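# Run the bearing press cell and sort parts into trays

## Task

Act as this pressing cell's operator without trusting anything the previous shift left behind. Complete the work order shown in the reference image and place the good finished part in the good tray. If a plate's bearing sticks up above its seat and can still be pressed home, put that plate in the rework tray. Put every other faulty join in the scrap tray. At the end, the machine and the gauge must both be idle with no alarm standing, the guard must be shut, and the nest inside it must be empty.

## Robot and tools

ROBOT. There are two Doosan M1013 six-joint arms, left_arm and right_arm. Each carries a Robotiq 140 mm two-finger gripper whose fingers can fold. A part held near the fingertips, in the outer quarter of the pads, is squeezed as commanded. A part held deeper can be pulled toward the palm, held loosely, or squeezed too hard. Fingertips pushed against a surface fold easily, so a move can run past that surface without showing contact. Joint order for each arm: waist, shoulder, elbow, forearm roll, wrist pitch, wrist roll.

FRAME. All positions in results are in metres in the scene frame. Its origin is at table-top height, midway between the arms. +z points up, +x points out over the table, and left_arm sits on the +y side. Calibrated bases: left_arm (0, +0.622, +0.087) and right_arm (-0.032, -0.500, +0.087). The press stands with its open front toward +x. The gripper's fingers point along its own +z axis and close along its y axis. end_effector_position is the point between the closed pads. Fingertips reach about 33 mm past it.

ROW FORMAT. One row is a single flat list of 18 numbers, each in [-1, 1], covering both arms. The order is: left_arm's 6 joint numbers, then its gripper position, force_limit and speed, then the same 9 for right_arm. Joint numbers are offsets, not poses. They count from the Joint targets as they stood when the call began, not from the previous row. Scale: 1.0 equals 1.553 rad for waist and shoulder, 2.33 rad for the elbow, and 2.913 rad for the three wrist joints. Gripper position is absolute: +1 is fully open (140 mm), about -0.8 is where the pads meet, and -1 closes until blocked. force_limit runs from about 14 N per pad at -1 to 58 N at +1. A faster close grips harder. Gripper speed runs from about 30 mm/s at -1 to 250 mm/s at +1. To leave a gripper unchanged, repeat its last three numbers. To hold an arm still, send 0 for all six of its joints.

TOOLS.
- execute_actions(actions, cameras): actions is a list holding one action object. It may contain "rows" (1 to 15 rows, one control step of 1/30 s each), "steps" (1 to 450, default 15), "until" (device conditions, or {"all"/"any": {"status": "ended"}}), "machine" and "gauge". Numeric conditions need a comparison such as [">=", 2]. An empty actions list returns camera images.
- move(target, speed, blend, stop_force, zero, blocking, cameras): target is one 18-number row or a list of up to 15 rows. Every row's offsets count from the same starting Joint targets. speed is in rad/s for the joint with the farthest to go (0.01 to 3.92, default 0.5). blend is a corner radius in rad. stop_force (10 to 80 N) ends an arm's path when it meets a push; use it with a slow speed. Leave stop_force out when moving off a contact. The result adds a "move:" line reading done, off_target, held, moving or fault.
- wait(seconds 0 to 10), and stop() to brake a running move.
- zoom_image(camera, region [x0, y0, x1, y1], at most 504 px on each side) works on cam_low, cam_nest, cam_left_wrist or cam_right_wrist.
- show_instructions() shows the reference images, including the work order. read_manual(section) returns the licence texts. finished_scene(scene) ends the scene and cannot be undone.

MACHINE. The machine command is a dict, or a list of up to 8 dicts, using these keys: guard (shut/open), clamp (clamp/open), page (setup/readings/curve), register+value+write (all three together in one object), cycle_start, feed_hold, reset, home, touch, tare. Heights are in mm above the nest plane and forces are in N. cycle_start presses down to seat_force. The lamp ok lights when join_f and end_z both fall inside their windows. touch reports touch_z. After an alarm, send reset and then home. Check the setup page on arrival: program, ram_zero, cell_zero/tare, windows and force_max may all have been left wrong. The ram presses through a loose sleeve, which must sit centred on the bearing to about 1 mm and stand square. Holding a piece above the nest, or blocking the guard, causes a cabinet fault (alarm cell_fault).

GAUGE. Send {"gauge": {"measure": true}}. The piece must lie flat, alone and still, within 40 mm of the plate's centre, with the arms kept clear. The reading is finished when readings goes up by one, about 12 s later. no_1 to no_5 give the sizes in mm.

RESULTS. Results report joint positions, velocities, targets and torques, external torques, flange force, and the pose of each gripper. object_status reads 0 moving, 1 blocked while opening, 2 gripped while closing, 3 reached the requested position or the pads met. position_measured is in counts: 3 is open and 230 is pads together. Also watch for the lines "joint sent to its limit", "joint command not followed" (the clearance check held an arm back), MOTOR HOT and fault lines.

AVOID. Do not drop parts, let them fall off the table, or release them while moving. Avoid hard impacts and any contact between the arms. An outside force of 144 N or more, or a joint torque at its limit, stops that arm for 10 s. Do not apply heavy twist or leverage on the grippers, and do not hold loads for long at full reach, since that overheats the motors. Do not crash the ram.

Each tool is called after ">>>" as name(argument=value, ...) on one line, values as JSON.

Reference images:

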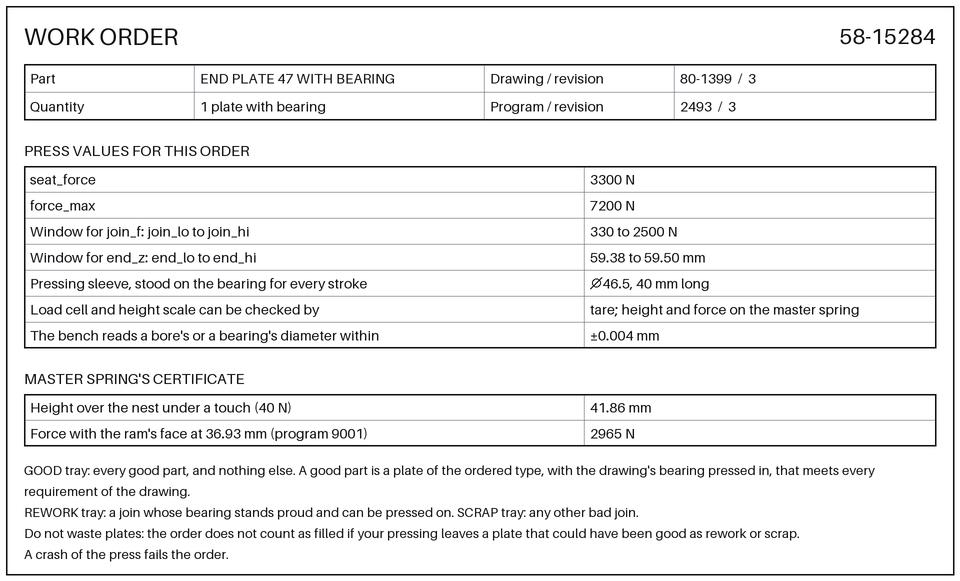

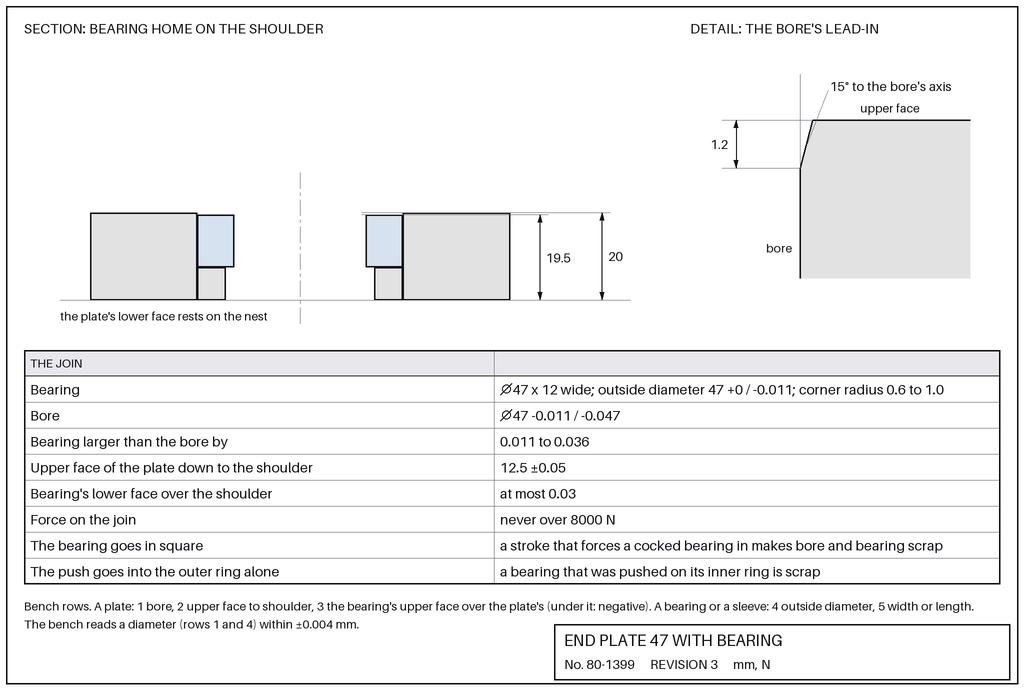

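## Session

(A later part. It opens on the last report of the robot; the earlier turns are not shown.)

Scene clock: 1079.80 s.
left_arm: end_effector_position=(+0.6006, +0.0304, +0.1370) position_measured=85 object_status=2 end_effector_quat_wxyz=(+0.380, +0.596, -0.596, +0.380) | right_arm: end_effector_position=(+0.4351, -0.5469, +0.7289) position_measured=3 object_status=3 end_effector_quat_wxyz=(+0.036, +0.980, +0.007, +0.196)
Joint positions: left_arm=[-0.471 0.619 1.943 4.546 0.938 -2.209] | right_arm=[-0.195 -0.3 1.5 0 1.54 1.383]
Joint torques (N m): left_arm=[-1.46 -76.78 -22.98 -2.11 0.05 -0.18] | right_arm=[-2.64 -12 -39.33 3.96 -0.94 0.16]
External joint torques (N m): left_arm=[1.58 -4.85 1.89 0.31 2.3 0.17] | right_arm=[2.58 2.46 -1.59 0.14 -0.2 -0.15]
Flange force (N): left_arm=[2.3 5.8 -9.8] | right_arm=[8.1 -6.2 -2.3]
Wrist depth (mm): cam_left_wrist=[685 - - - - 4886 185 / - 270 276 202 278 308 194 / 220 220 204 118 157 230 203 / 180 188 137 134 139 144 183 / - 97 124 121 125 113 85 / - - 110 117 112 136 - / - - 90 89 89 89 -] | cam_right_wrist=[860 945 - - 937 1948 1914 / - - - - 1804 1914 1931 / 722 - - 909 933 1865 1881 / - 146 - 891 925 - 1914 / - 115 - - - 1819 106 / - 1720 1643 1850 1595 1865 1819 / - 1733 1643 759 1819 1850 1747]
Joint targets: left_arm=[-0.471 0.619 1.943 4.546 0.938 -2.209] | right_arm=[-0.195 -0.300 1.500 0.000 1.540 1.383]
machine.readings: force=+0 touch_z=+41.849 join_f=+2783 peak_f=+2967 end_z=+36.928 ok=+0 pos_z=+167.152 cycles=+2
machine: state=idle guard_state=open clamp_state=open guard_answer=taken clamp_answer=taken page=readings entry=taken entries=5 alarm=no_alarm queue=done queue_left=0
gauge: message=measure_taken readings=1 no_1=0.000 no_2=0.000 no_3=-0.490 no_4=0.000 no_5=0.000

>>> move(target=[[-0.0032, -0.0296, -0.0034, 0.0127, -0.0038, -0.0230, -1, 0.2, -1, 0, 0, 0, 0, 0, 0, 1, 1, 1], [0.2154, -0.1627, 0.0353, 0.1247, 0.0716, -0.0657, -1, 0.2, -1, 0, 0, 0, 0, 0, 0, 1, 1, 1], [0.0475, -0.2533, 0.1370, -0.7419, -0.1234, 0.3835, -1, 0.2, -1, 0, 0, 0, 0, 0, 0, 1, 1, 1]], speed=[0.08, 0.2, 0.5], blend=[0.02, 0.05, 0])

>>> move(target=[0.0137, 0.2080, 0.0004, 0.0865, 0.0891, -0.1047, -1, 0.2, -1, 0, 0, 0, 0, 0, 0, 1, 1, 1], speed=0.25, cameras=["cam_left_wrist"])

Scene clock: 1102.93 s.
left_arm: end_effector_position=(+0.7514, +0.4547, +0.2601) position_measured=85 object_status=2 end_effector_quat_wxyz=(+0.000, +0.843, +0.000, +0.537) | right_arm: end_effector_position=(+0.4351, -0.5469, +0.7289) position_measured=3 object_status=3 end_effector_quat_wxyz=(+0.036, +0.980, +0.007, +0.196)
Joint positions: left_arm=[-0.397 0.226 2.262 2.385 0.579 -1.092] | right_arm=[-0.195 -0.3 1.5 0 1.54 1.383]
Joint torques (N m): left_arm=[2.41 -61.42 -36.77 -0.82 4.56 -0.2] | right_arm=[-2.64 -11.94 -39.28 3.97 -0.96 0.15]
External joint torques (N m): left_arm=[-2.39 7.32 5.68 -0.37 -1.95 0.2] | right_arm=[2.58 2.35 -1.7 0.13 -0.17 -0.15]
Flange force (N): left_arm=[-10.7 4.4 3.0] | right_arm=[8.1 -6.2 -2.5]
Wrist depth (mm): cam_left_wrist=[415 461 - - 1151 - - / 464 486 - - - - - / 536 543 - 118 158 - 628 / 513 516 138 134 140 132 514 / - 89 127 121 126 113 85 / - - 369 384 - - - / - - 325 319 327 - -] | cam_right_wrist=[- 913 - - 1074 1881 1965 / - 856 - 996 1005 1914 1881 / 703 - - 831 1033 1914 1931 / - 126 - 834 913 1804 130 / - 115 - - 906 1789 106 / - 1804 1747 1733 1572 1834 1865 / - 1720 778 898 1775 1789 1850]
Joint targets: left_arm=[-0.397 0.226 2.262 2.385 0.579 -1.092] | right_arm=[-0.195 -0.300 1.500 0.000 1.540 1.383]
machine.readings: force=+0 touch_z=+41.849 join_f=+2783 peak_f=+2967 end_z=+36.928 ok=+0 pos_z=+167.152 cycles=+2
machine: state=idle guard_state=open clamp_state=open guard_answer=taken clamp_answer=taken page=readings entry=taken entries=5 alarm=no_alarm queue=done queue_left=0
gauge: message=measure_taken readings=1 no_1=0.000 no_2=0.000 no_3=-0.490 no_4=0.000 no_5=0.000
move: done

Scene clock: 1104.67 s.
left_arm: end_effector_position=(+0.7785, +0.4547, +0.0998) position_measured=85 object_status=2 end_effector_quat_wxyz=(-0.001, +0.843, +0.001, +0.538) | right_arm: end_effector_position=(+0.4351, -0.5469, +0.7289) position_measured=3 object_status=3 end_effector_quat_wxyz=(+0.036, +0.980, +0.007, +0.196)
Joint positions: left_arm=[-0.376 0.549 2.263 2.637 0.838 -1.397] | right_arm=[-0.195 -0.3 1.5 0 1.54 1.383]
Joint torques (N m): left_arm=[2.19 -82.23 -23.01 -0.55 5.25 -0.09] | right_arm=[-2.69 -11.88 -39.27 3.99 -0.94 0.13]
External joint torques (N m): left_arm=[-2.13 9.07 4.46 -0.32 -2.34 0.09] | right_arm=[2.66 2.3 -1.69 0.1 -0.19 -0.13]
Flange force (N): left_arm=[-12.8 4.1 4.5] | right_arm=[8.1 -6.5 -2.5]
Wrist depth (mm): cam_left_wrist=[389 1392 1062 - - - - / 413 421 429 134 433 391 441 / 314 330 334 118 158 288 315 / 270 279 138 134 140 133 279 / - 89 135 121 126 113 85 / - - 199 188 202 - - / - - 176 178 178 - -] | cam_right_wrist=[- - - 937 1000 1865 1897 / - - 873 983 941 1931 2001 / - 783 933 - 925 1914 1931 / - - - 913 925 1834 2057 / - 125 - - 945 1804 106 / - 1680 1761 1865 1834 1881 1914 / - 1655 783 887 1819 1804 1834]
Joint targets: left_arm=[-0.376 0.549 2.263 2.637 0.839 -1.397] | right_arm=[-0.195 -0.300 1.500 0.000 1.540 1.383]
machine.readings: force=+0 touch_z=+41.849 join_f=+2783 peak_f=+2967 end_z=+36.928 ok=+0 pos_z=+167.152 cycles=+2
machine: state=idle guard_state=open clamp_state=open guard_answer=taken clamp_answer=taken page=readings entry=taken entries=5 alarm=no_alarm queue=done queue_left=0
gauge: message=measure_taken readings=1 no_1=0.000 no_2=0.000 no_3=-0.490 no_4=0.000 no_5=0.000
move: done
camera_calibration:
cam_left_wrist: T_world_to_cam=[[0.000319524, -0.999944, 0.0105981, 0.460293], [-0.710118, -0.0076888, -0.70404, 0.628417], [0.704082, -0.00730092, -0.710081, -0.33293], [0, 0, 0, 1]] pos_world=[0.680513, 0.462668, 0.201145]
Images, in order (width x height): cam_left_wrist 672x504.

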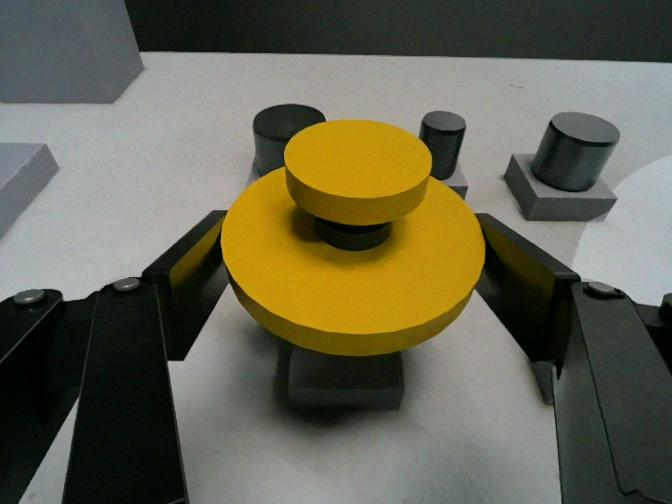

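>>> move(target=[0.0006, 0.0858, -0.0033, 0.0172, 0.0376, -0.0261, -1, 0.2, -1, 0, 0, 0, 0, 0, 0, 1, 1, 1], speed=0.025, stop_force=15)

>>> execute_actions(actions=[{"rows": [[0,0,0,0,0,0,0.6,0.2,-1,0,0,0,0,0,0,1,1,1]], "steps": 45}], cameras=["cam_left_wrist"])

Scene clock: 1119.47 s.
left_arm: end_effector_position=(+0.7787, +0.4545, +0.0386) position_measured=85 object_status=2 end_effector_quat_wxyz=(+0.000, +0.843, +0.000, +0.537) | right_arm: end_effector_position=(+0.4351, -0.5469, +0.7289) position_measured=3 object_status=3 end_effector_quat_wxyz=(+0.036, +0.980, +0.007, +0.196)
Joint positions: left_arm=[-0.375 0.672 2.256 2.683 0.94 -1.467] | right_arm=[-0.195 -0.3 1.5 0 1.54 1.383]
Joint torques (N m): left_arm=[1.09 -66.72 -11.31 -0.22 -2.21 0.36] | right_arm=[-2.57 -11.88 -39.43 3.98 -0.96 0.1]
External joint torques (N m): left_arm=[-1.04 -12.01 -2.4 -0.37 5.14 -0.36] | right_arm=[2.5 2.3 -1.55 0.12 -0.17 -0.1]
Flange force (N): left_arm=[10.4 0.9 -14.3] | right_arm=[7.8 -6.2 -2.3]
Wrist depth (mm): cam_left_wrist=[371 403 234 355 243 440 231 / 270 289 257 253 261 - 244 / 224 225 227 117 163 233 234 / 190 191 137 134 140 133 - / - 89 149 121 126 113 85 / - - 137 137 138 138 - / - - 121 121 122 122 -] | cam_right_wrist=[- - - 925 953 2019 1865 / - 891 873 937 1005 1948 1948 / 749 821 856 895 953 1865 2076 / - 125 - - 929 1850 1914 / - 116 - - 921 1865 106 / - 1630 1720 1804 1720 1775 1850 / - 1720 762 770 1881 1897 1775]
Joint targets: left_arm=[-0.375 0.672 2.256 2.683 0.940 -1.467] | right_arm=[-0.195 -0.300 1.500 0.000 1.540 1.383]
machine.readings: force=+0 touch_z=+41.849 join_f=+2783 peak_f=+2967 end_z=+36.928 ok=+0 pos_z=+167.152 cycles=+2
machine: state=idle guard_state=open clamp_state=open guard_answer=taken clamp_answer=taken page=readings entry=taken entries=5 alarm=no_alarm queue=done queue_left=0
gauge: message=measure_taken readings=1 no_1=0.000 no_2=0.000 no_3=-0.490 no_4=0.000 no_5=0.000
move: contact (left_arm); left_arm: the shoulder is farthest, 0.011 rad from its target

Scene clock: 1121.17 s.
left_arm: end_effector_position=(+0.7787, +0.4545, +0.0386) position_measured=53 object_status=3 end_effector_quat_wxyz=(+0.000, +0.843, +0.000, +0.537) | right_arm: end_effector_position=(+0.4351, -0.5469, +0.7289) position_measured=3 object_status=3 end_effector_quat_wxyz=(+0.036, +0.980, +0.007, +0.196)
Joint positions: left_arm=[-0.375 0.672 2.256 2.683 0.94 -1.467] | right_arm=[-0.195 -0.3 1.5 0 1.54 1.383]
Joint torques (N m): left_arm=[2.3 -79.89 -14.04 -0.41 2.82 -0.13] | right_arm=[-2.98 -11.81 -39.31 3.98 -0.89 0.13]
External joint torques (N m): left_arm=[-2.16 1.27 0.36 -0.19 0.1 0.13] | right_arm=[2.92 2.29 -1.6 0.12 -0.24 -0.13]
Flange force (N): left_arm=[-3.0 4.4 -0.7] | right_arm=[8.0 -7.3 -2.2]
Wrist depth (mm): cam_left_wrist=[370 401 233 239 359 424 229 / 287 307 274 143 257 282 247 / 223 225 226 117 163 232 247 / 190 133 142 134 139 141 159 / - 111 131 121 128 131 96 / - 138 133 137 138 138 - / - - 120 121 121 122 -] | cam_right_wrist=[- - 870 - - 1914 1914 / - 978 917 - - 1834 1881 / 797 - - - 941 1834 1881 / - - - 884 887 - 1897 / - 117 812 884 902 1747 106 / - 1655 1775 1720 1881 1761 1850 / - 1693 772 1819 1775 1804 1834]
Joint targets: left_arm=[-0.375 0.672 2.256 2.683 0.940 -1.467] | right_arm=[-0.195 -0.300 1.500 0.000 1.540 1.383]
machine.readings: force=+0 touch_z=+41.849 join_f=+2783 peak_f=+2967 end_z=+36.928 ok=+0 pos_z=+167.152 cycles=+2
machine: state=idle guard_state=open clamp_state=open guard_answer=taken clamp_answer=taken page=readings entry=taken entries=5 alarm=no_alarm queue=done queue_left=0
gauge: message=measure_taken readings=1 no_1=0.000 no_2=0.000 no_3=-0.490 no_4=0.000 no_5=0.000
camera_calibration:
cam_left_wrist: T_world_to_cam=[[-0.00109113, -0.999937, 0.0111568, 0.461918], [-0.71052, -0.00707556, -0.703642, 0.585476], [0.703676, -0.0086949, -0.710468, -0.375621], [0, 0, 0, 1]] pos_world=[0.680811, 0.462766, 0.139945]
Images, in order (width x height): cam_left_wrist 672x504.

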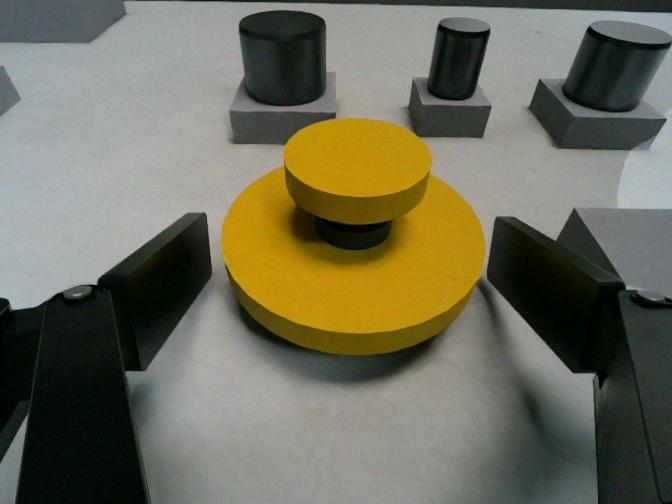

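>>> move(target=[[-0.0317, -0.0972, 0.0455, -0.0245, -0.0116, 0.0135, 0.6, 0.2, -1, 0, 0, 0, 0, 0, 0, 1, 1, 1], [-0.1274, -0.0953, 0.1389, -0.0531, 0.0561, -0.0273, 1, 0.2, -1, 0, 0, 0, 0, 0, 0, 1, 1, 1]], speed=[0.08, 0.2], blend=[0.02, 0], cameras=["cam_left_wrist"])

Scene clock: 1152.27 s.
left_arm: end_effector_position=(+0.5941, +0.4618, +0.0780) position_measured=3 object_status=0 end_effector_quat_wxyz=(+0.000, +0.843, +0.000, +0.538) | right_arm: end_effector_position=(+0.4351, -0.5469, +0.7289) position_measured=3 object_status=3 end_effector_quat_wxyz=(+0.036, +0.980, +0.007, +0.196)
Joint positions: left_arm=[-0.573 0.524 2.579 2.529 1.104 -1.547] | right_arm=[-0.195 -0.3 1.5 0 1.54 1.383]
Joint torques (N m): left_arm=[1.43 -59.53 -6.81 0.04 2.81 -0.12] | right_arm=[-2.76 -11.64 -39.17 3.96 -0.96 0.14]
External joint torques (N m): left_arm=[-1.37 0.92 0.37 -0.11 0.08 0.11] | right_arm=[2.69 2.03 -1.83 0.14 -0.18 -0.14]
Flange force (N): left_arm=[-3.6 3.5 -1.6] | right_arm=[7.9 -6.6 -2.7]
Wrist depth (mm): cam_left_wrist=[538 532 - 385 408 414 - / 354 361 380 292 368 413 376 / 283 296 299 225 303 303 308 / 259 143 226 211 193 238 200 / - 193 206 175 208 202 106 / - 173 178 180 180 181 172 / 149 157 157 158 158 159 159] | cam_right_wrist=[- - 1033 921 - 2001 1983 / - 906 856 913 937 - 2137 / 729 - 887 917 933 1931 1965 / 754 125 884 860 895 146 1897 / - 116 895 - - 1850 106 / - 1733 1706 1804 1804 1819 1834 / - 1706 1865 957 1761 1804 -]
Joint targets: left_arm=[-0.573 0.524 2.579 2.529 1.104 -1.547] | right_arm=[-0.195 -0.300 1.500 0.000 1.540 1.383]
machine.readings: force=+0 touch_z=+41.849 join_f=+2783 peak_f=+2967 end_z=+36.928 ok=+0 pos_z=+167.152 cycles=+2
machine: state=idle guard_state=open clamp_state=open guard_answer=taken clamp_answer=taken page=readings entry=taken entries=5 alarm=no_alarm queue=done queue_left=0
gauge: message=measure_taken readings=1 no_1=0.000 no_2=0.000 no_3=-0.490 no_4=0.000 no_5=0.000
move: done
camera_calibration:
cam_left_wrist: T_world_to_cam=[[-0.00187387, -0.999935, 0.011223, 0.469053], [-0.71022, -0.00656997, -0.703949, 0.481617], [0.703977, -0.0092899, -0.710162, -0.21759], [0, 0, 0, 1]] pos_world=[0.496112, 0.470165, 0.179246]
Images, in order (width x height): cam_left_wrist 672x504.

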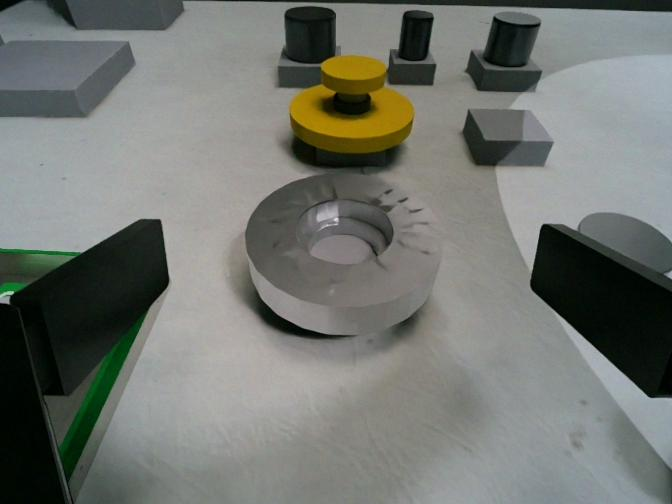

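>>> move(target=[0.0397, 0.0522, -0.0269, 0.0227, 0.0045, -0.0042, 1, 0.2, -1, 0, 0, 0, 0, 0, 0, 1, 1, 1], speed=0.06, cameras=["cam_left_wrist"])

Scene clock: 1180.40 s.
left_arm: end_effector_position=(+0.6307, +0.4640, +0.0505) position_measured=3 object_status=3 end_effector_quat_wxyz=(+0.000, +0.844, +0.000, +0.537) | right_arm: end_effector_position=(+0.4351, -0.5469, +0.7289) position_measured=3 object_status=3 end_effector_quat_wxyz=(+0.036, +0.980, +0.007, +0.196)
Joint positions: left_arm=[-0.511 0.605 2.517 2.595 1.117 -1.559] | right_arm=[-0.195 -0.3 1.5 0 1.54 1.383]
Joint torques (N m): left_arm=[0.76 -66.12 -5.96 0.32 2.7 -0.08] | right_arm=[-2.6 -12 -39.39 3.98 -0.93 0.11]
External joint torques (N m): left_arm=[-0.77 1.18 0.39 -0.37 0.19 0.08] | right_arm=[2.56 2.37 -1.61 0.13 -0.2 -0.1]
Flange force (N): left_arm=[-3.9 2.4 -0.7] | right_arm=[8.0 -6.3 -2.3]
Wrist depth (mm): cam_left_wrist=[363 445 451 335 364 363 470 / 311 315 303 246 282 352 332 / 246 248 250 177 252 253 262 / - 143 150 168 151 200 164 / - 162 162 123 128 170 106 / 140 149 150 146 150 152 144 / - 131 135 132 136 133 137] | cam_right_wrist=[- 891 898 - - 1965 2038 / - 945 929 - 957 1948 1983 / - 884 - - 974 1706 1819 / - 146 837 860 - 147 1789 / - 134 887 - - 1789 106 / - 1775 1680 2293 1789 1775 1865 / - 1720 1819 759 1747 1789 -]
Joint targets: left_arm=[-0.511 0.605 2.517 2.595 1.117 -1.559] | right_arm=[-0.195 -0.300 1.500 0.000 1.540 1.383]
machine.readings: force=+0 touch_z=+41.849 join_f=+2783 peak_f=+2967 end_z=+36.928 ok=+0 pos_z=+167.152 cycles=+2
machine: state=idle guard_state=open clamp_state=open guard_answer=taken clamp_answer=taken page=readings entry=taken entries=5 alarm=no_alarm queue=done queue_left=0
gauge: message=measure_taken readings=1 no_1=0.000 no_2=0.000 no_3=-0.490 no_4=0.000 no_5=0.000
move: done
camera_calibration:
cam_left_wrist: T_world_to_cam=[[-0.000938073, -0.999943, 0.0105928, 0.470932], [-0.711112, -0.00678055, -0.703046, 0.488913], [0.703078, -0.0081922, -0.711066, -0.262839], [0, 0, 0, 1]] pos_world=[0.53291, 0.472067, 0.151844]
Images, in order (width x height): cam_left_wrist 672x504.

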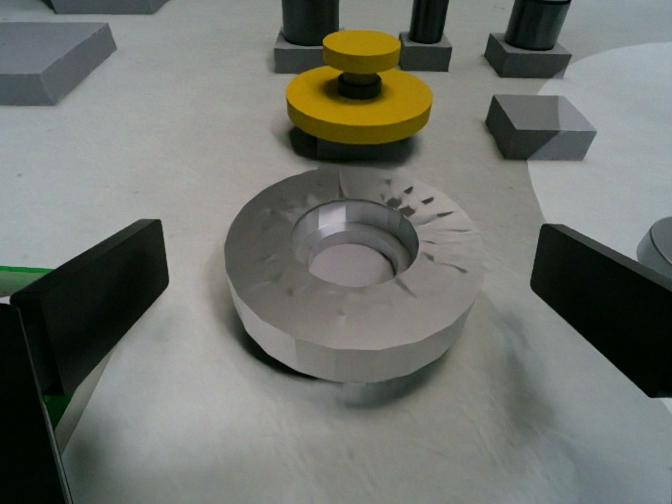

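>>> execute_actions(actions=[{"rows": [[0,0,0,0,0,0,-1,0.2,-1,0,0,0,0,0,0,1,1,1]], "steps": 90}])

Scene clock: 1189.87 s.
left_arm: end_effector_position=(+0.6307, +0.4640, +0.0504) position_measured=86 object_status=2 end_effector_quat_wxyz=(+0.000, +0.844, +0.000, +0.537) | right_arm: end_effector_position=(+0.4351, -0.5469, +0.7289) position_measured=3 object_status=3 end_effector_quat_wxyz=(+0.036, +0.980, +0.007, +0.196)
Joint positions: left_arm=[-0.511 0.605 2.517 2.595 1.117 -1.559] | right_arm=[-0.195 -0.3 1.5 0 1.54 1.383]
Joint torques (N m): left_arm=[2.84 -62.15 -6.75 0.13 1.06 0.18] | right_arm=[-2.8 -12.04 -39.23 3.96 -0.91 0.1]
External joint torques (N m): left_arm=[-2.72 -2.87 1.02 -0.2 1.87 -0.18] | right_arm=[2.72 2.48 -1.71 0.13 -0.22 -0.1]
Flange force (N): left_arm=[0.0 4.8 -9.4] | right_arm=[8.5 -6.7 -2.4]
Wrist depth (mm): cam_left_wrist=[360 444 415 341 373 355 495 / 310 317 318 246 292 341 335 / 247 246 249 177 250 252 256 / 202 202 139 168 151 132 194 / - 89 134 122 131 112 85 / - - 150 146 151 151 - / - - 135 132 136 - -] | cam_right_wrist=[- 870 933 - - 1965 2001 / - 917 909 - - 1931 2019 / 710 - - 902 961 1834 - / - 125 - - 925 1897 1897 / - 116 891 898 - 1897 106 / - 1643 1693 1693 1834 1775 1865 / - 1693 1572 1508 1761 1789 1834]
Joint targets: left_arm=[-0.511 0.605 2.517 2.595 1.117 -1.559] | right_arm=[-0.195 -0.300 1.500 0.000 1.540 1.383]
machine.readings: force=+0 touch_z=+41.849 join_f=+2783 peak_f=+2967 end_z=+36.928 ok=+0 pos_z=+167.152 cycles=+2
machine: state=idle guard_state=open clamp_state=open guard_answer=taken clamp_answer=taken page=readings entry=taken entries=5 alarm=no_alarm queue=done queue_left=0
gauge: message=measure_taken readings=1 no_1=0.000 no_2=0.000 no_3=-0.490 no_4=0.000 no_5=0.000

>>> move(target=[[0, -0.1151, 0.0019, -0.0188, -0.0501, 0.0373, -1, 0.2, -1, 0, 0, 0, 0, 0, 0, 1, 1, 1], [0.2247, 0.0571, -0.2812, -0.2672, -0.0792, 0.2134, -1, 0.2, -1, 0, 0, 0, 0, 0, 0, 1, 1, 1]], speed=[0.08, 0.3], blend=[0.03, 0], cameras=["cam_left_wrist"])

Scene clock: 1219.43 s.
left_arm: end_effector_position=(+0.9124, +0.7336, +0.1107) position_measured=86 object_status=2 end_effector_quat_wxyz=(-0.205, +0.779, +0.323, +0.497) | right_arm: end_effector_position=(+0.4351, -0.5469, +0.7289) position_measured=3 object_status=3 end_effector_quat_wxyz=(+0.036, +0.980, +0.007, +0.196)
Joint positions: left_arm=[-0.162 0.693 1.862 1.816 0.886 -0.938] | right_arm=[-0.195 -0.3 1.5 0 1.54 1.383]
Joint torques (N m): left_arm=[2.13 -100.78 -31.18 1.25 3.03 -0.28] | right_arm=[-2.49 -11.78 -39.16 3.98 -0.93 0.14]
External joint torques (N m): left_arm=[-1.97 5.25 2.4 -0.5 -0.66 0.28] | right_arm=[2.48 2.18 -1.8 0.13 -0.2 -0.13]
Flange force (N): left_arm=[-6.4 2.4 0.8] | right_arm=[8.0 -6.0 -2.7]
Wrist depth (mm): cam_left_wrist=[2649 2681 - - 1242 239 205 / 2135 2527 2156 1653 409 259 220 / 1773 2017 - 177 320 285 254 / 274 - 139 174 151 131 294 / - 89 130 123 131 112 85 / - - 184 180 186 - - / - - 167 163 178 - -] | cam_right_wrist=[- - - 925 - 1881 1948 / - - 913 - - 1931 1850 / 729 815 - 1280 913 2019 1914 / - 124 949 913 - 1850 1931 / - 145 917 - - 1819 106 / - 1733 1733 1850 1897 1819 - / - 1706 1630 795 1819 1789 1931]
Joint targets: left_arm=[-0.162 0.693 1.862 1.816 0.886 -0.938] | right_arm=[-0.195 -0.300 1.500 0.000 1.540 1.383]
machine.readings: force=+0 touch_z=+41.849 join_f=+2783 peak_f=+2967 end_z=+36.928 ok=+0 pos_z=+167.152 cycles=+2
machine: state=idle guard_state=open clamp_state=open guard_answer=taken clamp_answer=taken page=readings entry=taken entries=5 alarm=no_alarm queue=done queue_left=0
gauge: message=measure_taken readings=1 no_1=0.000 no_2=0.000 no_3=-0.490 no_4=0.000 no_5=0.000
move: done
camera_calibration:
cam_left_wrist: T_world_to_cam=[[0.70595, -0.70817, 0.0114109, -0.118865], [-0.497625, -0.507402, -0.7035, 0.906], [0.503987, 0.490958, -0.710603, -0.60045], [0, 0, 0, 1]] pos_world=[0.837381, 0.670324, 0.212045]
Images, in order (width x height): cam_left_wrist 672x504.

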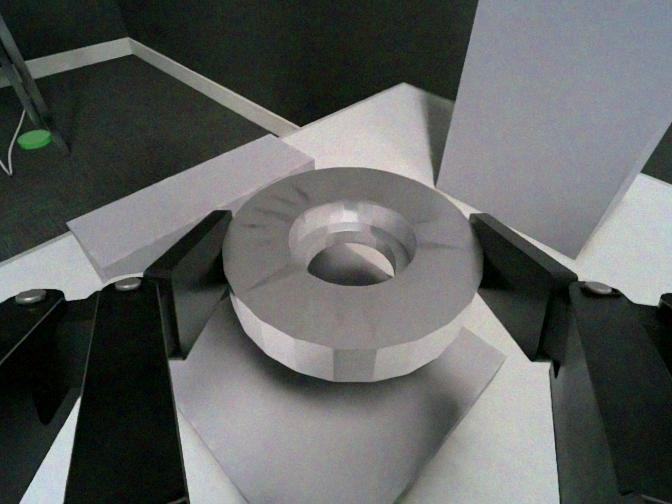

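>>> move(target=[0, 0.0561, -0.0015, 0.0221, 0.0079, -0.0348, -1, 0.2, -1, 0, 0, 0, 0, 0, 0, 1, 1, 1], speed=0.025, stop_force=15)

>>> execute_actions(actions=[{"rows": [[0,0,0,0,0,0,0.6,0.2,-1,0,0,0,0,0,0,1,1,1]], "steps": 45}], cameras=["cam_left_wrist"])

Scene clock: 1248.77 s.
left_arm: end_effector_position=(+0.9128, +0.7338, +0.0570) position_measured=86 object_status=2 end_effector_quat_wxyz=(-0.206, +0.779, +0.322, +0.497) | right_arm: end_effector_position=(+0.4351, -0.5469, +0.7289) position_measured=3 object_status=3 end_effector_quat_wxyz=(+0.036, +0.980, +0.007, +0.196)
Joint positions: left_arm=[-0.162 0.771 1.858 1.874 0.907 -1.028] | right_arm=[-0.195 -0.3 1.5 0 1.54 1.383]
Joint torques (N m): left_arm=[3.36 -84.63 -20.57 -0.72 -2.31 0.74] | right_arm=[-2.73 -11.78 -39.24 3.97 -0.92 0.16]
External joint torques (N m): left_arm=[-3.29 -14.31 -5.52 1.27 4.82 -0.74] | right_arm=[2.7 2.12 -1.79 0.14 -0.22 -0.15]
Flange force (N): left_arm=[11.2 -0.2 -13.5] | right_arm=[8.0 -6.6 -2.6]
Wrist depth (mm): cam_left_wrist=[2390 2587 1912 - - 235 203 / 1678 - - 315 301 258 221 / - - 183 177 264 263 247 / 210 - 139 171 151 143 224 / - 89 134 123 131 113 85 / - - 133 129 133 152 - / - - 119 117 135 138 -] | cam_right_wrist=[902 - 895 - - 1881 2001 / - - - - 913 1850 1931 / 800 - 906 921 - 1850 1948 / - 126 - 987 891 1865 1850 / - 116 867 - - 1834 106 / - 1595 1733 1834 1850 1834 1804 / - 1667 1572 764 1747 1747 1819]
Joint targets: left_arm=[-0.162 0.771 1.858 1.874 0.907 -1.028] | right_arm=[-0.195 -0.300 1.500 0.000 1.540 1.383]
machine.readings: force=+0 touch_z=+41.849 join_f=+2783 peak_f=+2967 end_z=+36.928 ok=+0 pos_z=+167.152 cycles=+2
machine: state=idle guard_state=open clamp_state=open guard_answer=taken clamp_answer=taken page=readings entry=taken entries=5 alarm=no_alarm queue=done queue_left=0
gauge: message=measure_taken readings=1 no_1=0.000 no_2=0.000 no_3=-0.490 no_4=0.000 no_5=0.000
move: contact (left_arm); left_arm: the wrist roll is farthest, 0.011 rad from its target

Scene clock: 1250.47 s.
left_arm: end_effector_position=(+0.9128, +0.7338, +0.0570) position_measured=53 object_status=3 end_effector_quat_wxyz=(-0.206, +0.779, +0.322, +0.497) | right_arm: end_effector_position=(+0.4351, -0.5469, +0.7289) position_measured=3 object_status=3 end_effector_quat_wxyz=(+0.036, +0.980, +0.007, +0.196)
Joint positions: left_arm=[-0.162 0.771 1.858 1.874 0.907 -1.028] | right_arm=[-0.195 -0.3 1.5 0 1.54 1.383]
Joint torques (N m): left_arm=[2.6 -101.22 -26.89 0.69 2.37 -0.08] | right_arm=[-2.69 -11.63 -39.41 3.97 -0.91 0.11]
External joint torques (N m): left_arm=[-2.53 1.98 0.63 -0.14 0.14 0.07] | right_arm=[2.64 2.06 -1.53 0.13 -0.23 -0.1]
Flange force (N): left_arm=[-3.6 2.6 -1.6] | right_arm=[7.4 -6.6 -2.1]
Wrist depth (mm): cam_left_wrist=[- 2499 - 416 442 235 203 / - - - 330 303 258 221 / - - - 180 260 262 247 / 209 121 147 170 155 131 215 / - 111 140 125 133 122 97 / - 146 129 126 133 152 - / - 136 119 116 134 138 -] | cam_right_wrist=[895 902 933 933 1706 1965 1865 / - 898 - 909 970 1914 1931 / 726 853 - - 996 1865 - / - - - - - 1850 114 / - 125 - - - 1804 106 / - 1680 1747 2019 1747 1881 1761 / - 1667 1914 1706 1747 1789 1865]
Joint targets: left_arm=[-0.162 0.771 1.858 1.874 0.907 -1.028] | right_arm=[-0.195 -0.300 1.500 0.000 1.540 1.383]
machine.readings: force=+0 touch_z=+41.849 join_f=+2783 peak_f=+2967 end_z=+36.928 ok=+0 pos_z=+167.152 cycles=+2
machine: state=idle guard_state=open clamp_state=open guard_answer=taken clamp_answer=taken page=readings entry=taken entries=5 alarm=no_alarm queue=done queue_left=0
gauge: message=measure_taken readings=1 no_1=0.000 no_2=0.000 no_3=-0.490 no_4=0.000 no_5=0.000
camera_calibration:
cam_left_wrist: T_world_to_cam=[[0.705747, -0.708392, 0.0101082, -0.118007], [-0.498037, -0.506224, -0.704058, 0.867994], [0.503866, 0.491852, -0.710071, -0.639465], [0, 0, 0, 1]] pos_world=[0.83778, 0.670326, 0.158245]
Images, in order (width x height): cam_left_wrist 672x504.

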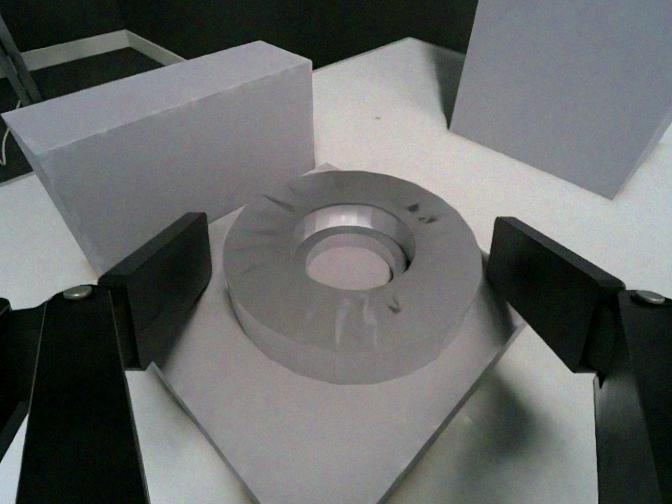

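>>> move(target=[-0.1760, -0.1461, 0.0858, -0.0931, 0.0445, 0.0204, 0.6, 0.2, -1, 0, 0, 0, 0, 0, 0, 1, 1, 1], speed=0.12, cameras=["cam_left_wrist"])

>>> execute_actions(actions=[{"gauge": {"measure": true}, "steps": 450, "until": {"gauge": {"readings": [">=", 2]}}}])

Scene clock: 1279.30 s.
left_arm: end_effector_position=(+0.7719, +0.5925, +0.1501) position_measured=53 object_status=3 end_effector_quat_wxyz=(-0.206, +0.779, +0.323, +0.496) | right_arm: end_effector_position=(+0.4351, -0.5469, +0.7289) position_measured=3 object_status=3 end_effector_quat_wxyz=(+0.036, +0.980, +0.007, +0.196)
Joint positions: left_arm=[-0.435 0.544 2.058 1.603 1.037 -0.969] | right_arm=[-0.195 -0.3 1.5 0 1.54 1.383]
Joint torques (N m): left_arm=[2.84 -84.85 -26.84 1.51 2.14 -0.05] | right_arm=[-2.65 -11.63 -39.2 3.97 -0.91 0.13]
External joint torques (N m): left_arm=[-2.68 4.42 0.31 -0.16 0.27 0.04] | right_arm=[2.56 2.19 -1.64 0.11 -0.22 -0.12]
Flange force (N): left_arm=[-7.5 5.0 -0.1] | right_arm=[7.8 -6.3 -2.3]
Wrist depth (mm): cam_left_wrist=[2715 2364 2177 - 424 384 - / 2221 2499 - 561 474 438 - / 2017 380 377 350 393 429 411 / 345 133 345 335 364 141 351 / - 112 293 287 286 122 97 / - 253 254 254 262 256 - / - 228 222 224 226 - -] | cam_right_wrist=[870 - 929 1079 917 1914 2057 / - - - 937 953 1931 1931 / 751 895 - - 961 1931 1931 / - 125 906 909 - 1834 1881 / - 116 - - - 1834 106 / - 1693 1706 - 1789 1850 - / - 1775 772 1618 1733 1881 -]
Joint targets: left_arm=[-0.435 0.544 2.058 1.603 1.037 -0.969] | right_arm=[-0.195 -0.300 1.500 0.000 1.540 1.383]
machine.readings: force=+0 touch_z=+41.849 join_f=+2783 peak_f=+2967 end_z=+36.928 ok=+0 pos_z=+167.152 cycles=+2
machine: state=idle guard_state=open clamp_state=open guard_answer=taken clamp_answer=taken page=readings entry=taken entries=5 alarm=no_alarm queue=done queue_left=0
gauge: message=measure_taken readings=1 no_1=0.000 no_2=0.000 no_3=-0.490 no_4=0.000 no_5=0.000
move: done
camera_calibration:
cam_left_wrist: T_world_to_cam=[[0.70582, -0.708312, 0.0106105, -0.119754], [-0.498237, -0.50702, -0.703343, 0.79234], [0.503566, 0.491147, -0.710772, -0.432083], [0, 0, 0, 1]] pos_world=[0.69688, 0.529125, 0.251445]
Images, in order (width x height): cam_left_wrist 672x504.

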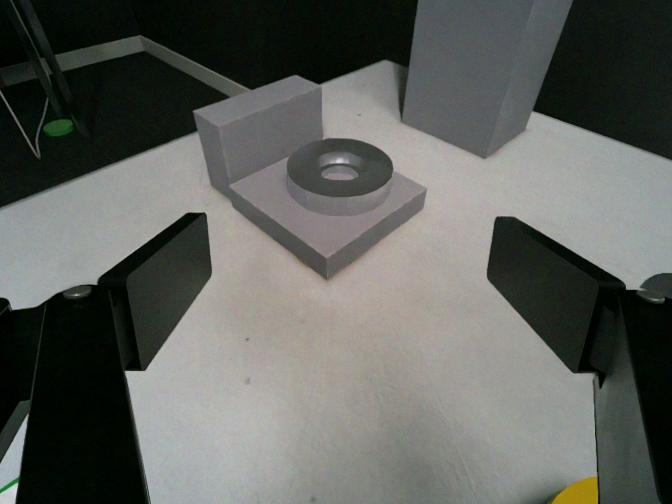

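Scene clock: 1291.50 s.
left_arm: end_effector_position=(+0.7719, +0.5925, +0.1501) position_measured=53 object_status=3 end_effector_quat_wxyz=(-0.206, +0.779, +0.323, +0.496) | right_arm: end_effector_position=(+0.4351, -0.5469, +0.7289) position_measured=3 object_status=3 end_effector_quat_wxyz=(+0.036, +0.980, +0.007, +0.196)
Joint positions: left_arm=[-0.435 0.544 2.058 1.603 1.037 -0.969] | right_arm=[-0.195 -0.3 1.5 0 1.54 1.383]
Joint torques (N m): left_arm=[2.54 -82.36 -27.41 1.59 2.29 -0.15] | right_arm=[-2.68 -11.95 -39.17 3.99 -0.93 0.08]
External joint torques (N m): left_arm=[-2.46 1.78 0.9 -0.24 0.12 0.15] | right_arm=[2.64 2.33 -1.83 0.11 -0.2 -0.08]
Flange force (N): left_arm=[-4.0 1.6 -2.8] | right_arm=[8.4 -6.6 -2.7]
Wrist depth (mm): cam_left_wrist=[3054 2856 - 1653 420 386 - / 2314 2135 - - 467 443 - / 1848 420 371 347 413 429 - / 345 133 335 327 356 140 355 / - 112 294 294 300 115 97 / - 254 253 255 257 254 - / - 228 225 223 225 225 -] | cam_right_wrist=[902 895 - - - 1948 2001 / 764 - 880 - - 1931 1931 / 778 - - - - 1897 1914 / 775 146 895 902 - 1819 1881 / - 146 - 877 843 1850 106 / - 1630 1733 1720 1761 1733 1819 / - 1789 762 789 1850 1834 1789]
Joint targets: left_arm=[-0.435 0.544 2.058 1.603 1.037 -0.969] | right_arm=[-0.195 -0.300 1.500 0.000 1.540 1.383]
Tool commands: left_gripper/position=+0.6 left_gripper/force_limit=+0.2 left_gripper/speed=-1.0 right_gripper/position=+1.0 right_gripper/force_limit=+1.0 right_gripper/speed=+1.0
machine.readings: force=+0 touch_z=+41.849 join_f=+2783 peak_f=+2967 end_z=+36.928 ok=+0 pos_z=+167.152 cycles=+2
machine: state=idle guard_state=open clamp_state=open guard_answer=taken clamp_answer=taken page=readings entry=taken entries=5 alarm=no_alarm queue=done queue_left=0
gauge: message=measure_taken readings=2 no_1=46.973 no_2=12.496 no_3=0.000 no_4=0.000 no_5=0.000

>>> move(target=[0.1758, 0.1462, -0.0858, 0.0930, -0.0446, -0.0203, 0.7, 0.2, -1, 0, 0, 0, 0, 0, 0, 1, 1, 1], speed=0.12, cameras=["cam_left_wrist"])

Scene clock: 1311.93 s.
left_arm: end_effector_position=(+0.9128, +0.7334, +0.0568) position_measured=41 object_status=3 end_effector_quat_wxyz=(-0.206, +0.779, +0.322, +0.497) | right_arm: end_effector_position=(+0.4351, -0.5469, +0.7289) position_measured=3 object_status=3 end_effector_quat_wxyz=(+0.036, +0.980, +0.007, +0.196)
Joint positions: left_arm=[-0.162 0.771 1.858 1.874 0.907 -1.028] | right_arm=[-0.195 -0.3 1.5 0 1.54 1.383]
Joint torques (N m): left_arm=[4.08 -101.21 -26.59 0.56 2.54 -0.1] | right_arm=[-2.43 -11.97 -39.31 3.96 -0.91 0.16]
External joint torques (N m): left_arm=[-4.27 2.33 0.46 0.01 -0.05 0.1] | right_arm=[2.35 2.4 -1.67 0.15 -0.22 -0.15]
Flange force (N): left_arm=[-4.7 4.3 -2.6] | right_arm=[8.0 -5.5 -2.4]
Wrist depth (mm): cam_left_wrist=[3665 2114 - - - 234 204 / - - 165 329 297 259 221 / - - - 179 260 261 245 / - 130 152 171 153 146 207 / - 120 139 125 133 151 97 / - 149 132 129 129 152 - / - 136 119 116 134 138 -] | cam_right_wrist=[- 906 957 - 970 2057 1931 / - - 884 913 961 1931 2001 / 759 - - - 933 1865 2019 / - 124 - - - 1850 1948 / - 116 873 - 917 1948 106 / - 1733 1747 1819 1761 - - / - 1667 778 921 1775 1948 1881]
Joint targets: left_arm=[-0.162 0.771 1.858 1.874 0.907 -1.028] | right_arm=[-0.195 -0.300 1.500 0.000 1.540 1.383]
machine.readings: force=+0 touch_z=+41.849 join_f=+2783 peak_f=+2967 end_z=+36.928 ok=+0 pos_z=+167.152 cycles=+2
machine: state=idle guard_state=open clamp_state=open guard_answer=taken clamp_answer=taken page=readings entry=taken entries=5 alarm=no_alarm queue=done queue_left=0
gauge: message=measure_taken readings=2 no_1=46.973 no_2=12.496 no_3=0.000 no_4=0.000 no_5=0.000
move: done
camera_calibration:
cam_left_wrist: T_world_to_cam=[[0.705469, -0.708672, 0.00990707, -0.117836], [-0.49854, -0.506126, -0.703771, 0.867961], [0.503757, 0.49155, -0.710358, -0.639071], [0, 0, 0, 1]] pos_world=[0.83778, 0.669926, 0.158045]
Images, in order (width x height): cam_left_wrist 672x504.

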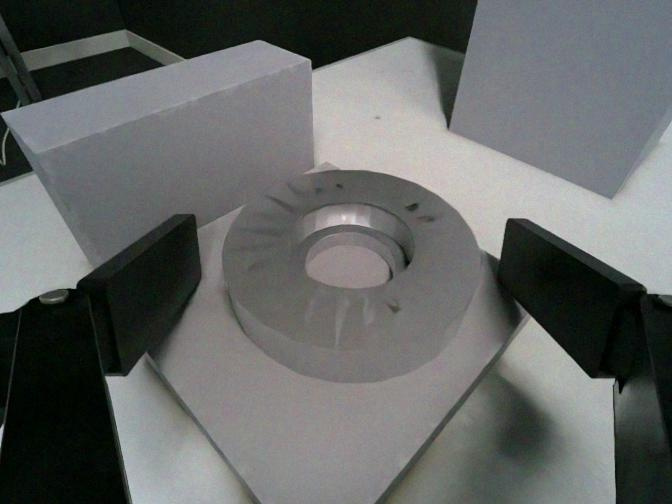

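>>> execute_actions(actions=[{"rows": [[0,0,0,0,0,0,-1,0.2,-1,0,0,0,0,0,0,1,1,1]], "steps": 90}])

>>> move(target=[[0, -0.0498, 0.0016, -0.0197, -0.0071, 0.0311, -1, 0.2, -1, 0, 0, 0, 0, 0, 0, 1, 1, 1], [-0.1515, -0.3512, 0.1735, 0.1754, -0.1127, -0.0220, -1, 0.2, -1, 0, 0, 0, 0, 0, 0, 1, 1, 1]], speed=[0.06, 0.3], blend=[0.02, 0])

>>> move(target=[[0.1677, 0.0903, -0.1016, 0.8665, 0.1948, -0.4492, -1, 0.2, -1, 0, 0, 0, 0, 0, 0, 1, 1, 1], [-0.0508, 0.2213, -0.1406, 0.7553, 0.1191, -0.4080, -1, 0.2, -1, 0, 0, 0, 0, 0, 0, 1, 1, 1]], speed=[0.5, 0.2], blend=[0.05, 0], cameras=["cam_left_wrist", "cam_nest"])

Scene clock: 1350.80 s.
left_arm: end_effector_position=(+0.9128, +0.7335, +0.0567) position_measured=85 object_status=2 end_effector_quat_wxyz=(-0.206, +0.779, +0.322, +0.497) | right_arm: end_effector_position=(+0.4351, -0.5469, +0.7289) position_measured=3 object_status=3 end_effector_quat_wxyz=(+0.036, +0.980, +0.007, +0.196)
Joint positions: left_arm=[-0.162 0.771 1.858 1.874 0.907 -1.028] | right_arm=[-0.195 -0.3 1.5 0 1.54 1.383]
Joint torques (N m): left_arm=[6.71 -83.43 -20.08 -1.49 -1.72 0.55] | right_arm=[-2.4 -11.78 -39.23 4.01 -0.94 0.16]
External joint torques (N m): left_arm=[-6.6 -15.16 -5.91 2.03 4.22 -0.55] | right_arm=[2.36 2.13 -1.81 0.11 -0.19 -0.15]
Flange force (N): left_arm=[11.0 1.6 -16.4] | right_arm=[7.8 -5.6 -2.7]
Wrist depth (mm): cam_left_wrist=[1929 2267 1946 - - 236 204 / - 154 - 319 317 258 221 / 139 - - 180 262 261 248 / 209 - 147 171 154 133 216 / - 89 135 125 134 108 85 / - - 132 126 133 156 - / - - 114 117 134 135 -] | cam_right_wrist=[- - - - - 1775 2019 / - - - 895 - 1931 1897 / 697 856 - - - 1948 2019 / - 125 847 863 - 1819 130 / - 117 867 - - 1881 106 / - 1680 1693 1775 1819 1819 1881 / - 1733 783 1618 1706 - -]
Joint targets: left_arm=[-0.162 0.771 1.858 1.874 0.907 -1.028] | right_arm=[-0.195 -0.300 1.500 0.000 1.540 1.383]
machine.readings: force=+0 touch_z=+41.849 join_f=+2783 peak_f=+2967 end_z=+36.928 ok=+0 pos_z=+167.152 cycles=+2
machine: state=idle guard_state=open clamp_state=open guard_answer=taken clamp_answer=taken page=readings entry=taken entries=5 alarm=no_alarm queue=done queue_left=0
gauge: message=measure_taken readings=2 no_1=46.973 no_2=12.496 no_3=0.000 no_4=0.000 no_5=0.000

Scene clock: 1354.63 s.
left_arm: end_effector_position=(+0.7510, +0.4543, +0.2595) position_measured=85 object_status=2 end_effector_quat_wxyz=(+0.000, +0.844, +0.000, +0.537) | right_arm: end_effector_position=(+0.4351, -0.5469, +0.7289) position_measured=3 object_status=3 end_effector_quat_wxyz=(+0.036, +0.980, +0.007, +0.196)
Joint positions: left_arm=[-0.398 0.226 2.262 2.385 0.579 -1.092] | right_arm=[-0.195 -0.3 1.5 0 1.54 1.383]
Joint torques (N m): left_arm=[1.5 -58.45 -34.49 -0.37 3.37 -0.08] | right_arm=[-2.73 -11.83 -39.23 3.99 -0.95 0.1]
External joint torques (N m): left_arm=[-1.51 4.47 3.69 -0.82 -0.78 0.08] | right_arm=[2.68 2.23 -1.74 0.11 -0.18 -0.1]
Flange force (N): left_arm=[-6.6 4.6 0.6] | right_arm=[8.1 -6.7 -2.6]
Wrist depth (mm): cam_left_wrist=[405 441 - 1538 1189 1286 - / 459 507 - 1278 - 1325 - / 504 548 621 174 614 621 - / - - 147 175 155 129 508 / - 89 133 125 134 113 86 / - - 360 303 352 - - / - - 332 299 321 - -] | cam_right_wrist=[909 902 887 - - 1931 1948 / - - 917 - - 1914 1865 / 671 - - - 970 1931 1965 / - 125 902 925 - 1897 1881 / - 125 863 913 917 1834 106 / - 1720 1897 1706 1789 1804 1914 / - 1720 786 909 1775 1850 1775]
Joint targets: left_arm=[-0.398 0.226 2.263 2.385 0.579 -1.092] | right_arm=[-0.195 -0.300 1.500 0.000 1.540 1.383]
machine.readings: force=+0 touch_z=+41.849 join_f=+2783 peak_f=+2967 end_z=+36.928 ok=+0 pos_z=+167.152 cycles=+2
machine: state=idle guard_state=open clamp_state=open guard_answer=taken clamp_answer=taken page=readings entry=taken entries=5 alarm=no_alarm queue=done queue_left=0
gauge: message=measure_taken readings=2 no_1=46.973 no_2=12.496 no_3=0.000 no_4=0.000 no_5=0.000
move: done

Scene clock: 1361.83 s.
left_arm: end_effector_position=(+0.5997, +0.0268, +0.1721) position_measured=85 object_status=2 end_effector_quat_wxyz=(+0.380, +0.597, -0.596, +0.380) | right_arm: end_effector_position=(+0.4351, -0.5469, +0.7289) position_measured=3 object_status=3 end_effector_quat_wxyz=(+0.036, +0.980, +0.007, +0.196)
Joint positions: left_arm=[-0.476 0.57 1.935 4.585 0.926 -2.281] | right_arm=[-0.195 -0.3 1.5 0 1.54 1.383]
Joint torques (N m): left_arm=[3.29 -85.39 -25.97 -2.69 2.94 -0.09] | right_arm=[-2.98 -11.54 -39.42 3.97 -0.95 0.09]
External joint torques (N m): left_arm=[-3.02 5.65 2.63 0.84 -0.72 0.09] | right_arm=[2.94 2 -1.51 0.13 -0.18 -0.09]
Flange force (N): left_arm=[-5.0 1.1 6.8] | right_arm=[7.5 -7.5 -2.2]
Wrist depth (mm): cam_left_wrist=[- - - - - 3383 192 / 637 - - 602 567 639 192 / - 282 284 181 288 294 200 / - 238 147 176 155 143 201 / - 89 133 126 135 113 85 / - - 166 146 155 174 - / - - 147 133 137 153 -] | cam_right_wrist=[- - - 847 - 1865 2038 / - - 902 - - 1914 1881 / 741 933 902 - - 1914 1948 / - 146 895 - - 1819 131 / - 145 870 - - 1850 106 / - 1680 1607 1775 1834 2001 1865 / - 1643 2137 775 1789 1804 -]
Joint targets: left_arm=[-0.477 0.570 1.935 4.585 0.925 -2.281] | right_arm=[-0.195 -0.300 1.500 0.000 1.540 1.383]
machine.readings: force=+0 touch_z=+41.849 join_f=+2783 peak_f=+2967 end_z=+36.928 ok=+0 pos_z=+167.152 cycles=+2
machine: state=idle guard_state=open clamp_state=open guard_answer=taken clamp_answer=taken page=readings entry=taken entries=5 alarm=no_alarm queue=done queue_left=0
gauge: message=measure_taken readings=2 no_1=46.973 no_2=12.496 no_3=0.000 no_4=0.000 no_5=0.000
move: done
camera_calibration:
cam_left_wrist: T_world_to_cam=[[-0.999934, 0.00157964, 0.0113682, 0.60462], [-0.00687007, 0.711068, -0.70309, 0.107841], [-0.00919416, -0.703122, -0.71101, 0.287614], [0, 0, 0, 1]] pos_world=[0.607965, 0.12459, 0.273445]
Images, in order (width x height): cam_nest 672x504, cam_left_wrist 672x504.

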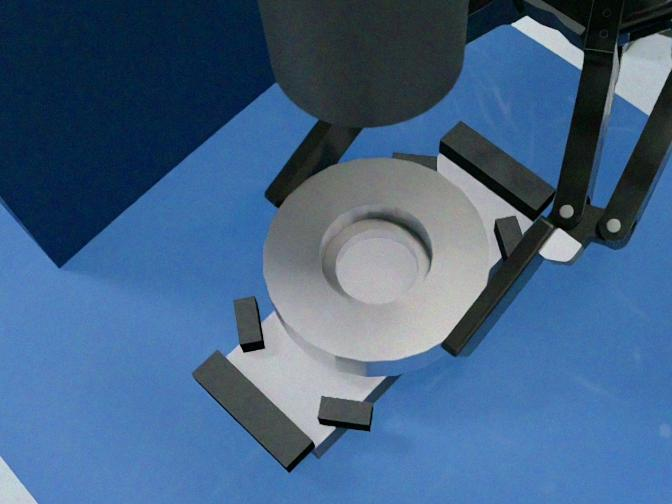

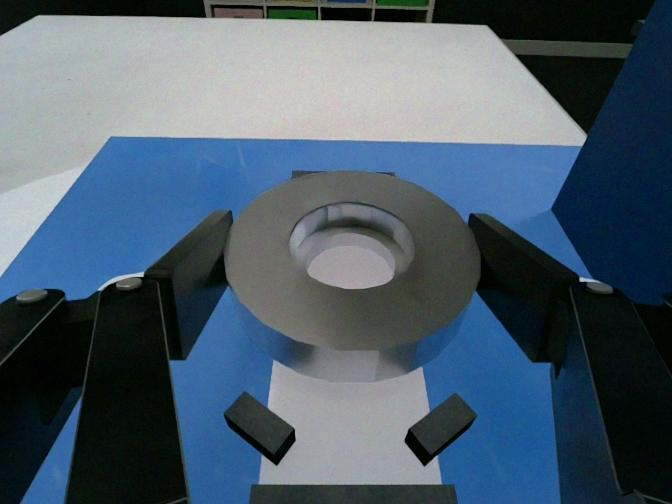

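>>> move(target=[0.0032, 0.0243, 0.0030, -0.0103, 0.0034, 0.0195, -1, 0.2, -1, 0, 0, 0, 0, 0, 0, 1, 1, 1], speed=0.02, stop_force=15, cameras=["cam_nest"])

Scene clock: 1383.23 s.
left_arm: end_effector_position=(+0.6003, +0.0292, +0.1514) position_measured=85 object_status=2 end_effector_quat_wxyz=(+0.380, +0.596, -0.596, +0.380) | right_arm: end_effector_position=(+0.4351, -0.5469, +0.7289) position_measured=3 object_status=3 end_effector_quat_wxyz=(+0.036, +0.980, +0.007, +0.196)
Joint positions: left_arm=[-0.473 0.599 1.94 4.561 0.934 -2.236] | right_arm=[-0.195 -0.3 1.5 0 1.54 1.383]
Joint torques (N m): left_arm=[0.21 -68.13 -19.87 -1.08 -2.25 -0.64] | right_arm=[-2.81 -11.37 -39.28 3.97 -0.92 0.13]
External joint torques (N m): left_arm=[-0.18 -12.6 -2.2 -0.75 4.55 0.64] | right_arm=[2.76 1.78 -1.69 0.13 -0.21 -0.13]
Flange force (N): left_arm=[10.9 7.8 -12.3] | right_arm=[7.3 -6.9 -2.5]
Wrist depth (mm): cam_left_wrist=[761 - - - 670 2783 183 / 577 540 303 313 565 317 193 / - 246 237 181 253 256 202 / 201 210 147 171 149 132 196 / - 89 134 125 134 113 85 / - - 121 126 124 148 - / - - 131 102 103 137 -] | cam_right_wrist=[- 933 - 1028 1068 1897 1965 / 772 917 - 909 - 2019 2019 / 729 767 - - - 1850 1948 / 754 145 837 - - 1881 1789 / - 125 834 - - 1761 106 / - 1655 1667 - 1747 1897 1865 / - 1618 1775 795 1761 1965 1789]
Joint targets: left_arm=[-0.473 0.599 1.940 4.561 0.934 -2.236] | right_arm=[-0.195 -0.300 1.500 0.000 1.540 1.383]
machine.readings: force=+0 touch_z=+41.849 join_f=+2783 peak_f=+2967 end_z=+36.928 ok=+0 pos_z=+167.152 cycles=+2
machine: state=idle guard_state=open clamp_state=open guard_answer=taken clamp_answer=taken page=readings entry=taken entries=5 alarm=no_alarm queue=done queue_left=0
gauge: message=measure_taken readings=2 no_1=46.973 no_2=12.496 no_3=0.000 no_4=0.000 no_5=0.000
move: contact (left_arm); left_arm: the wrist roll is farthest, 0.012 rad from its target
Images, in order (width x height): cam_nest 672x504.

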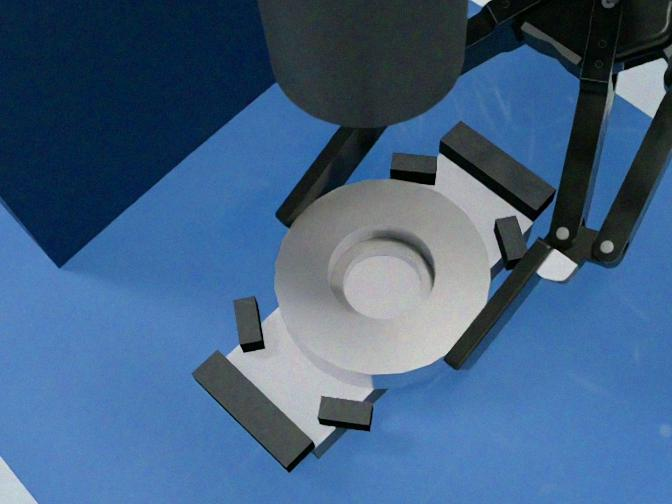

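>>> execute_actions(actions=[{"rows": [[0,0,0,0,0,0,0.6,0.2,-1,0,0,0,0,0,0,1,1,1]], "steps": 45}], cameras=["cam_nest"])

Scene clock: 1390.47 s.
left_arm: end_effector_position=(+0.6002, +0.0292, +0.1514) position_measured=53 object_status=3 end_effector_quat_wxyz=(+0.380, +0.596, -0.596, +0.380) | right_arm: end_effector_position=(+0.4351, -0.5469, +0.7289) position_measured=3 object_status=3 end_effector_quat_wxyz=(+0.036, +0.980, +0.007, +0.196)
Joint positions: left_arm=[-0.473 0.599 1.94 4.561 0.934 -2.236] | right_arm=[-0.195 -0.3 1.5 0 1.54 1.383]
Joint torques (N m): left_arm=[1.73 -82.07 -22.97 -1.66 2.2 -0.13] | right_arm=[-2.31 -11.6 -39.32 3.96 -0.9 0.15]
External joint torques (N m): left_arm=[-1.63 1.38 0.92 -0.16 0.09 0.13] | right_arm=[2.27 1.97 -1.67 0.15 -0.24 -0.15]
Flange force (N): left_arm=[-1.5 2.0 2.8] | right_arm=[7.3 -5.4 -2.4]
Wrist depth (mm): cam_left_wrist=[726 - 836 - - - 184 / 536 295 538 302 - 304 193 / 238 247 248 181 243 255 202 / 200 133 147 170 155 141 192 / - 112 162 125 134 131 97 / - 144 121 126 123 151 - / - 131 132 102 102 134 -] | cam_right_wrist=[957 - - 877 - 2137 1948 / 797 831 906 895 - 1761 1931 / 741 - 891 - - 1897 1931 / - 754 902 - - 1850 1914 / - 117 877 - 961 1881 106 / - 1720 1630 1865 1819 1850 1819 / - 1667 772 925 1747 1819 -]
Joint targets: left_arm=[-0.473 0.599 1.940 4.561 0.934 -2.236] | right_arm=[-0.195 -0.300 1.500 0.000 1.540 1.383]
machine.readings: force=+0 touch_z=+41.849 join_f=+2783 peak_f=+2967 end_z=+36.928 ok=+0 pos_z=+167.152 cycles=+2
machine: state=idle guard_state=open clamp_state=open guard_answer=taken clamp_answer=taken page=readings entry=taken entries=5 alarm=no_alarm queue=done queue_left=0
gauge: message=measure_taken readings=2 no_1=46.973 no_2=12.496 no_3=0.000 no_4=0.000 no_5=0.000
Images, in order (width x height): cam_nest 672x504.

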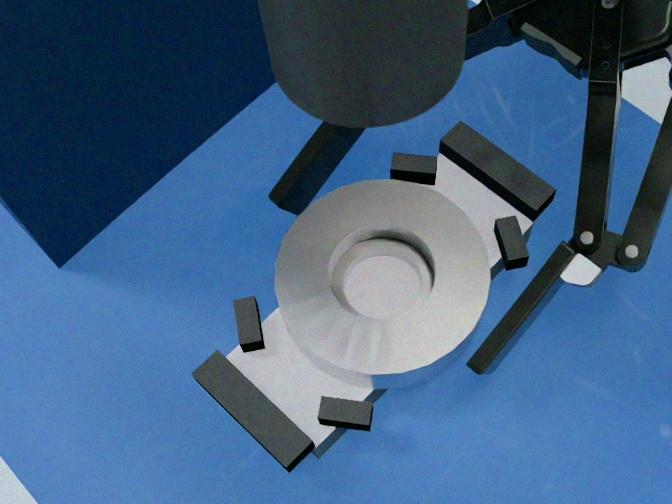

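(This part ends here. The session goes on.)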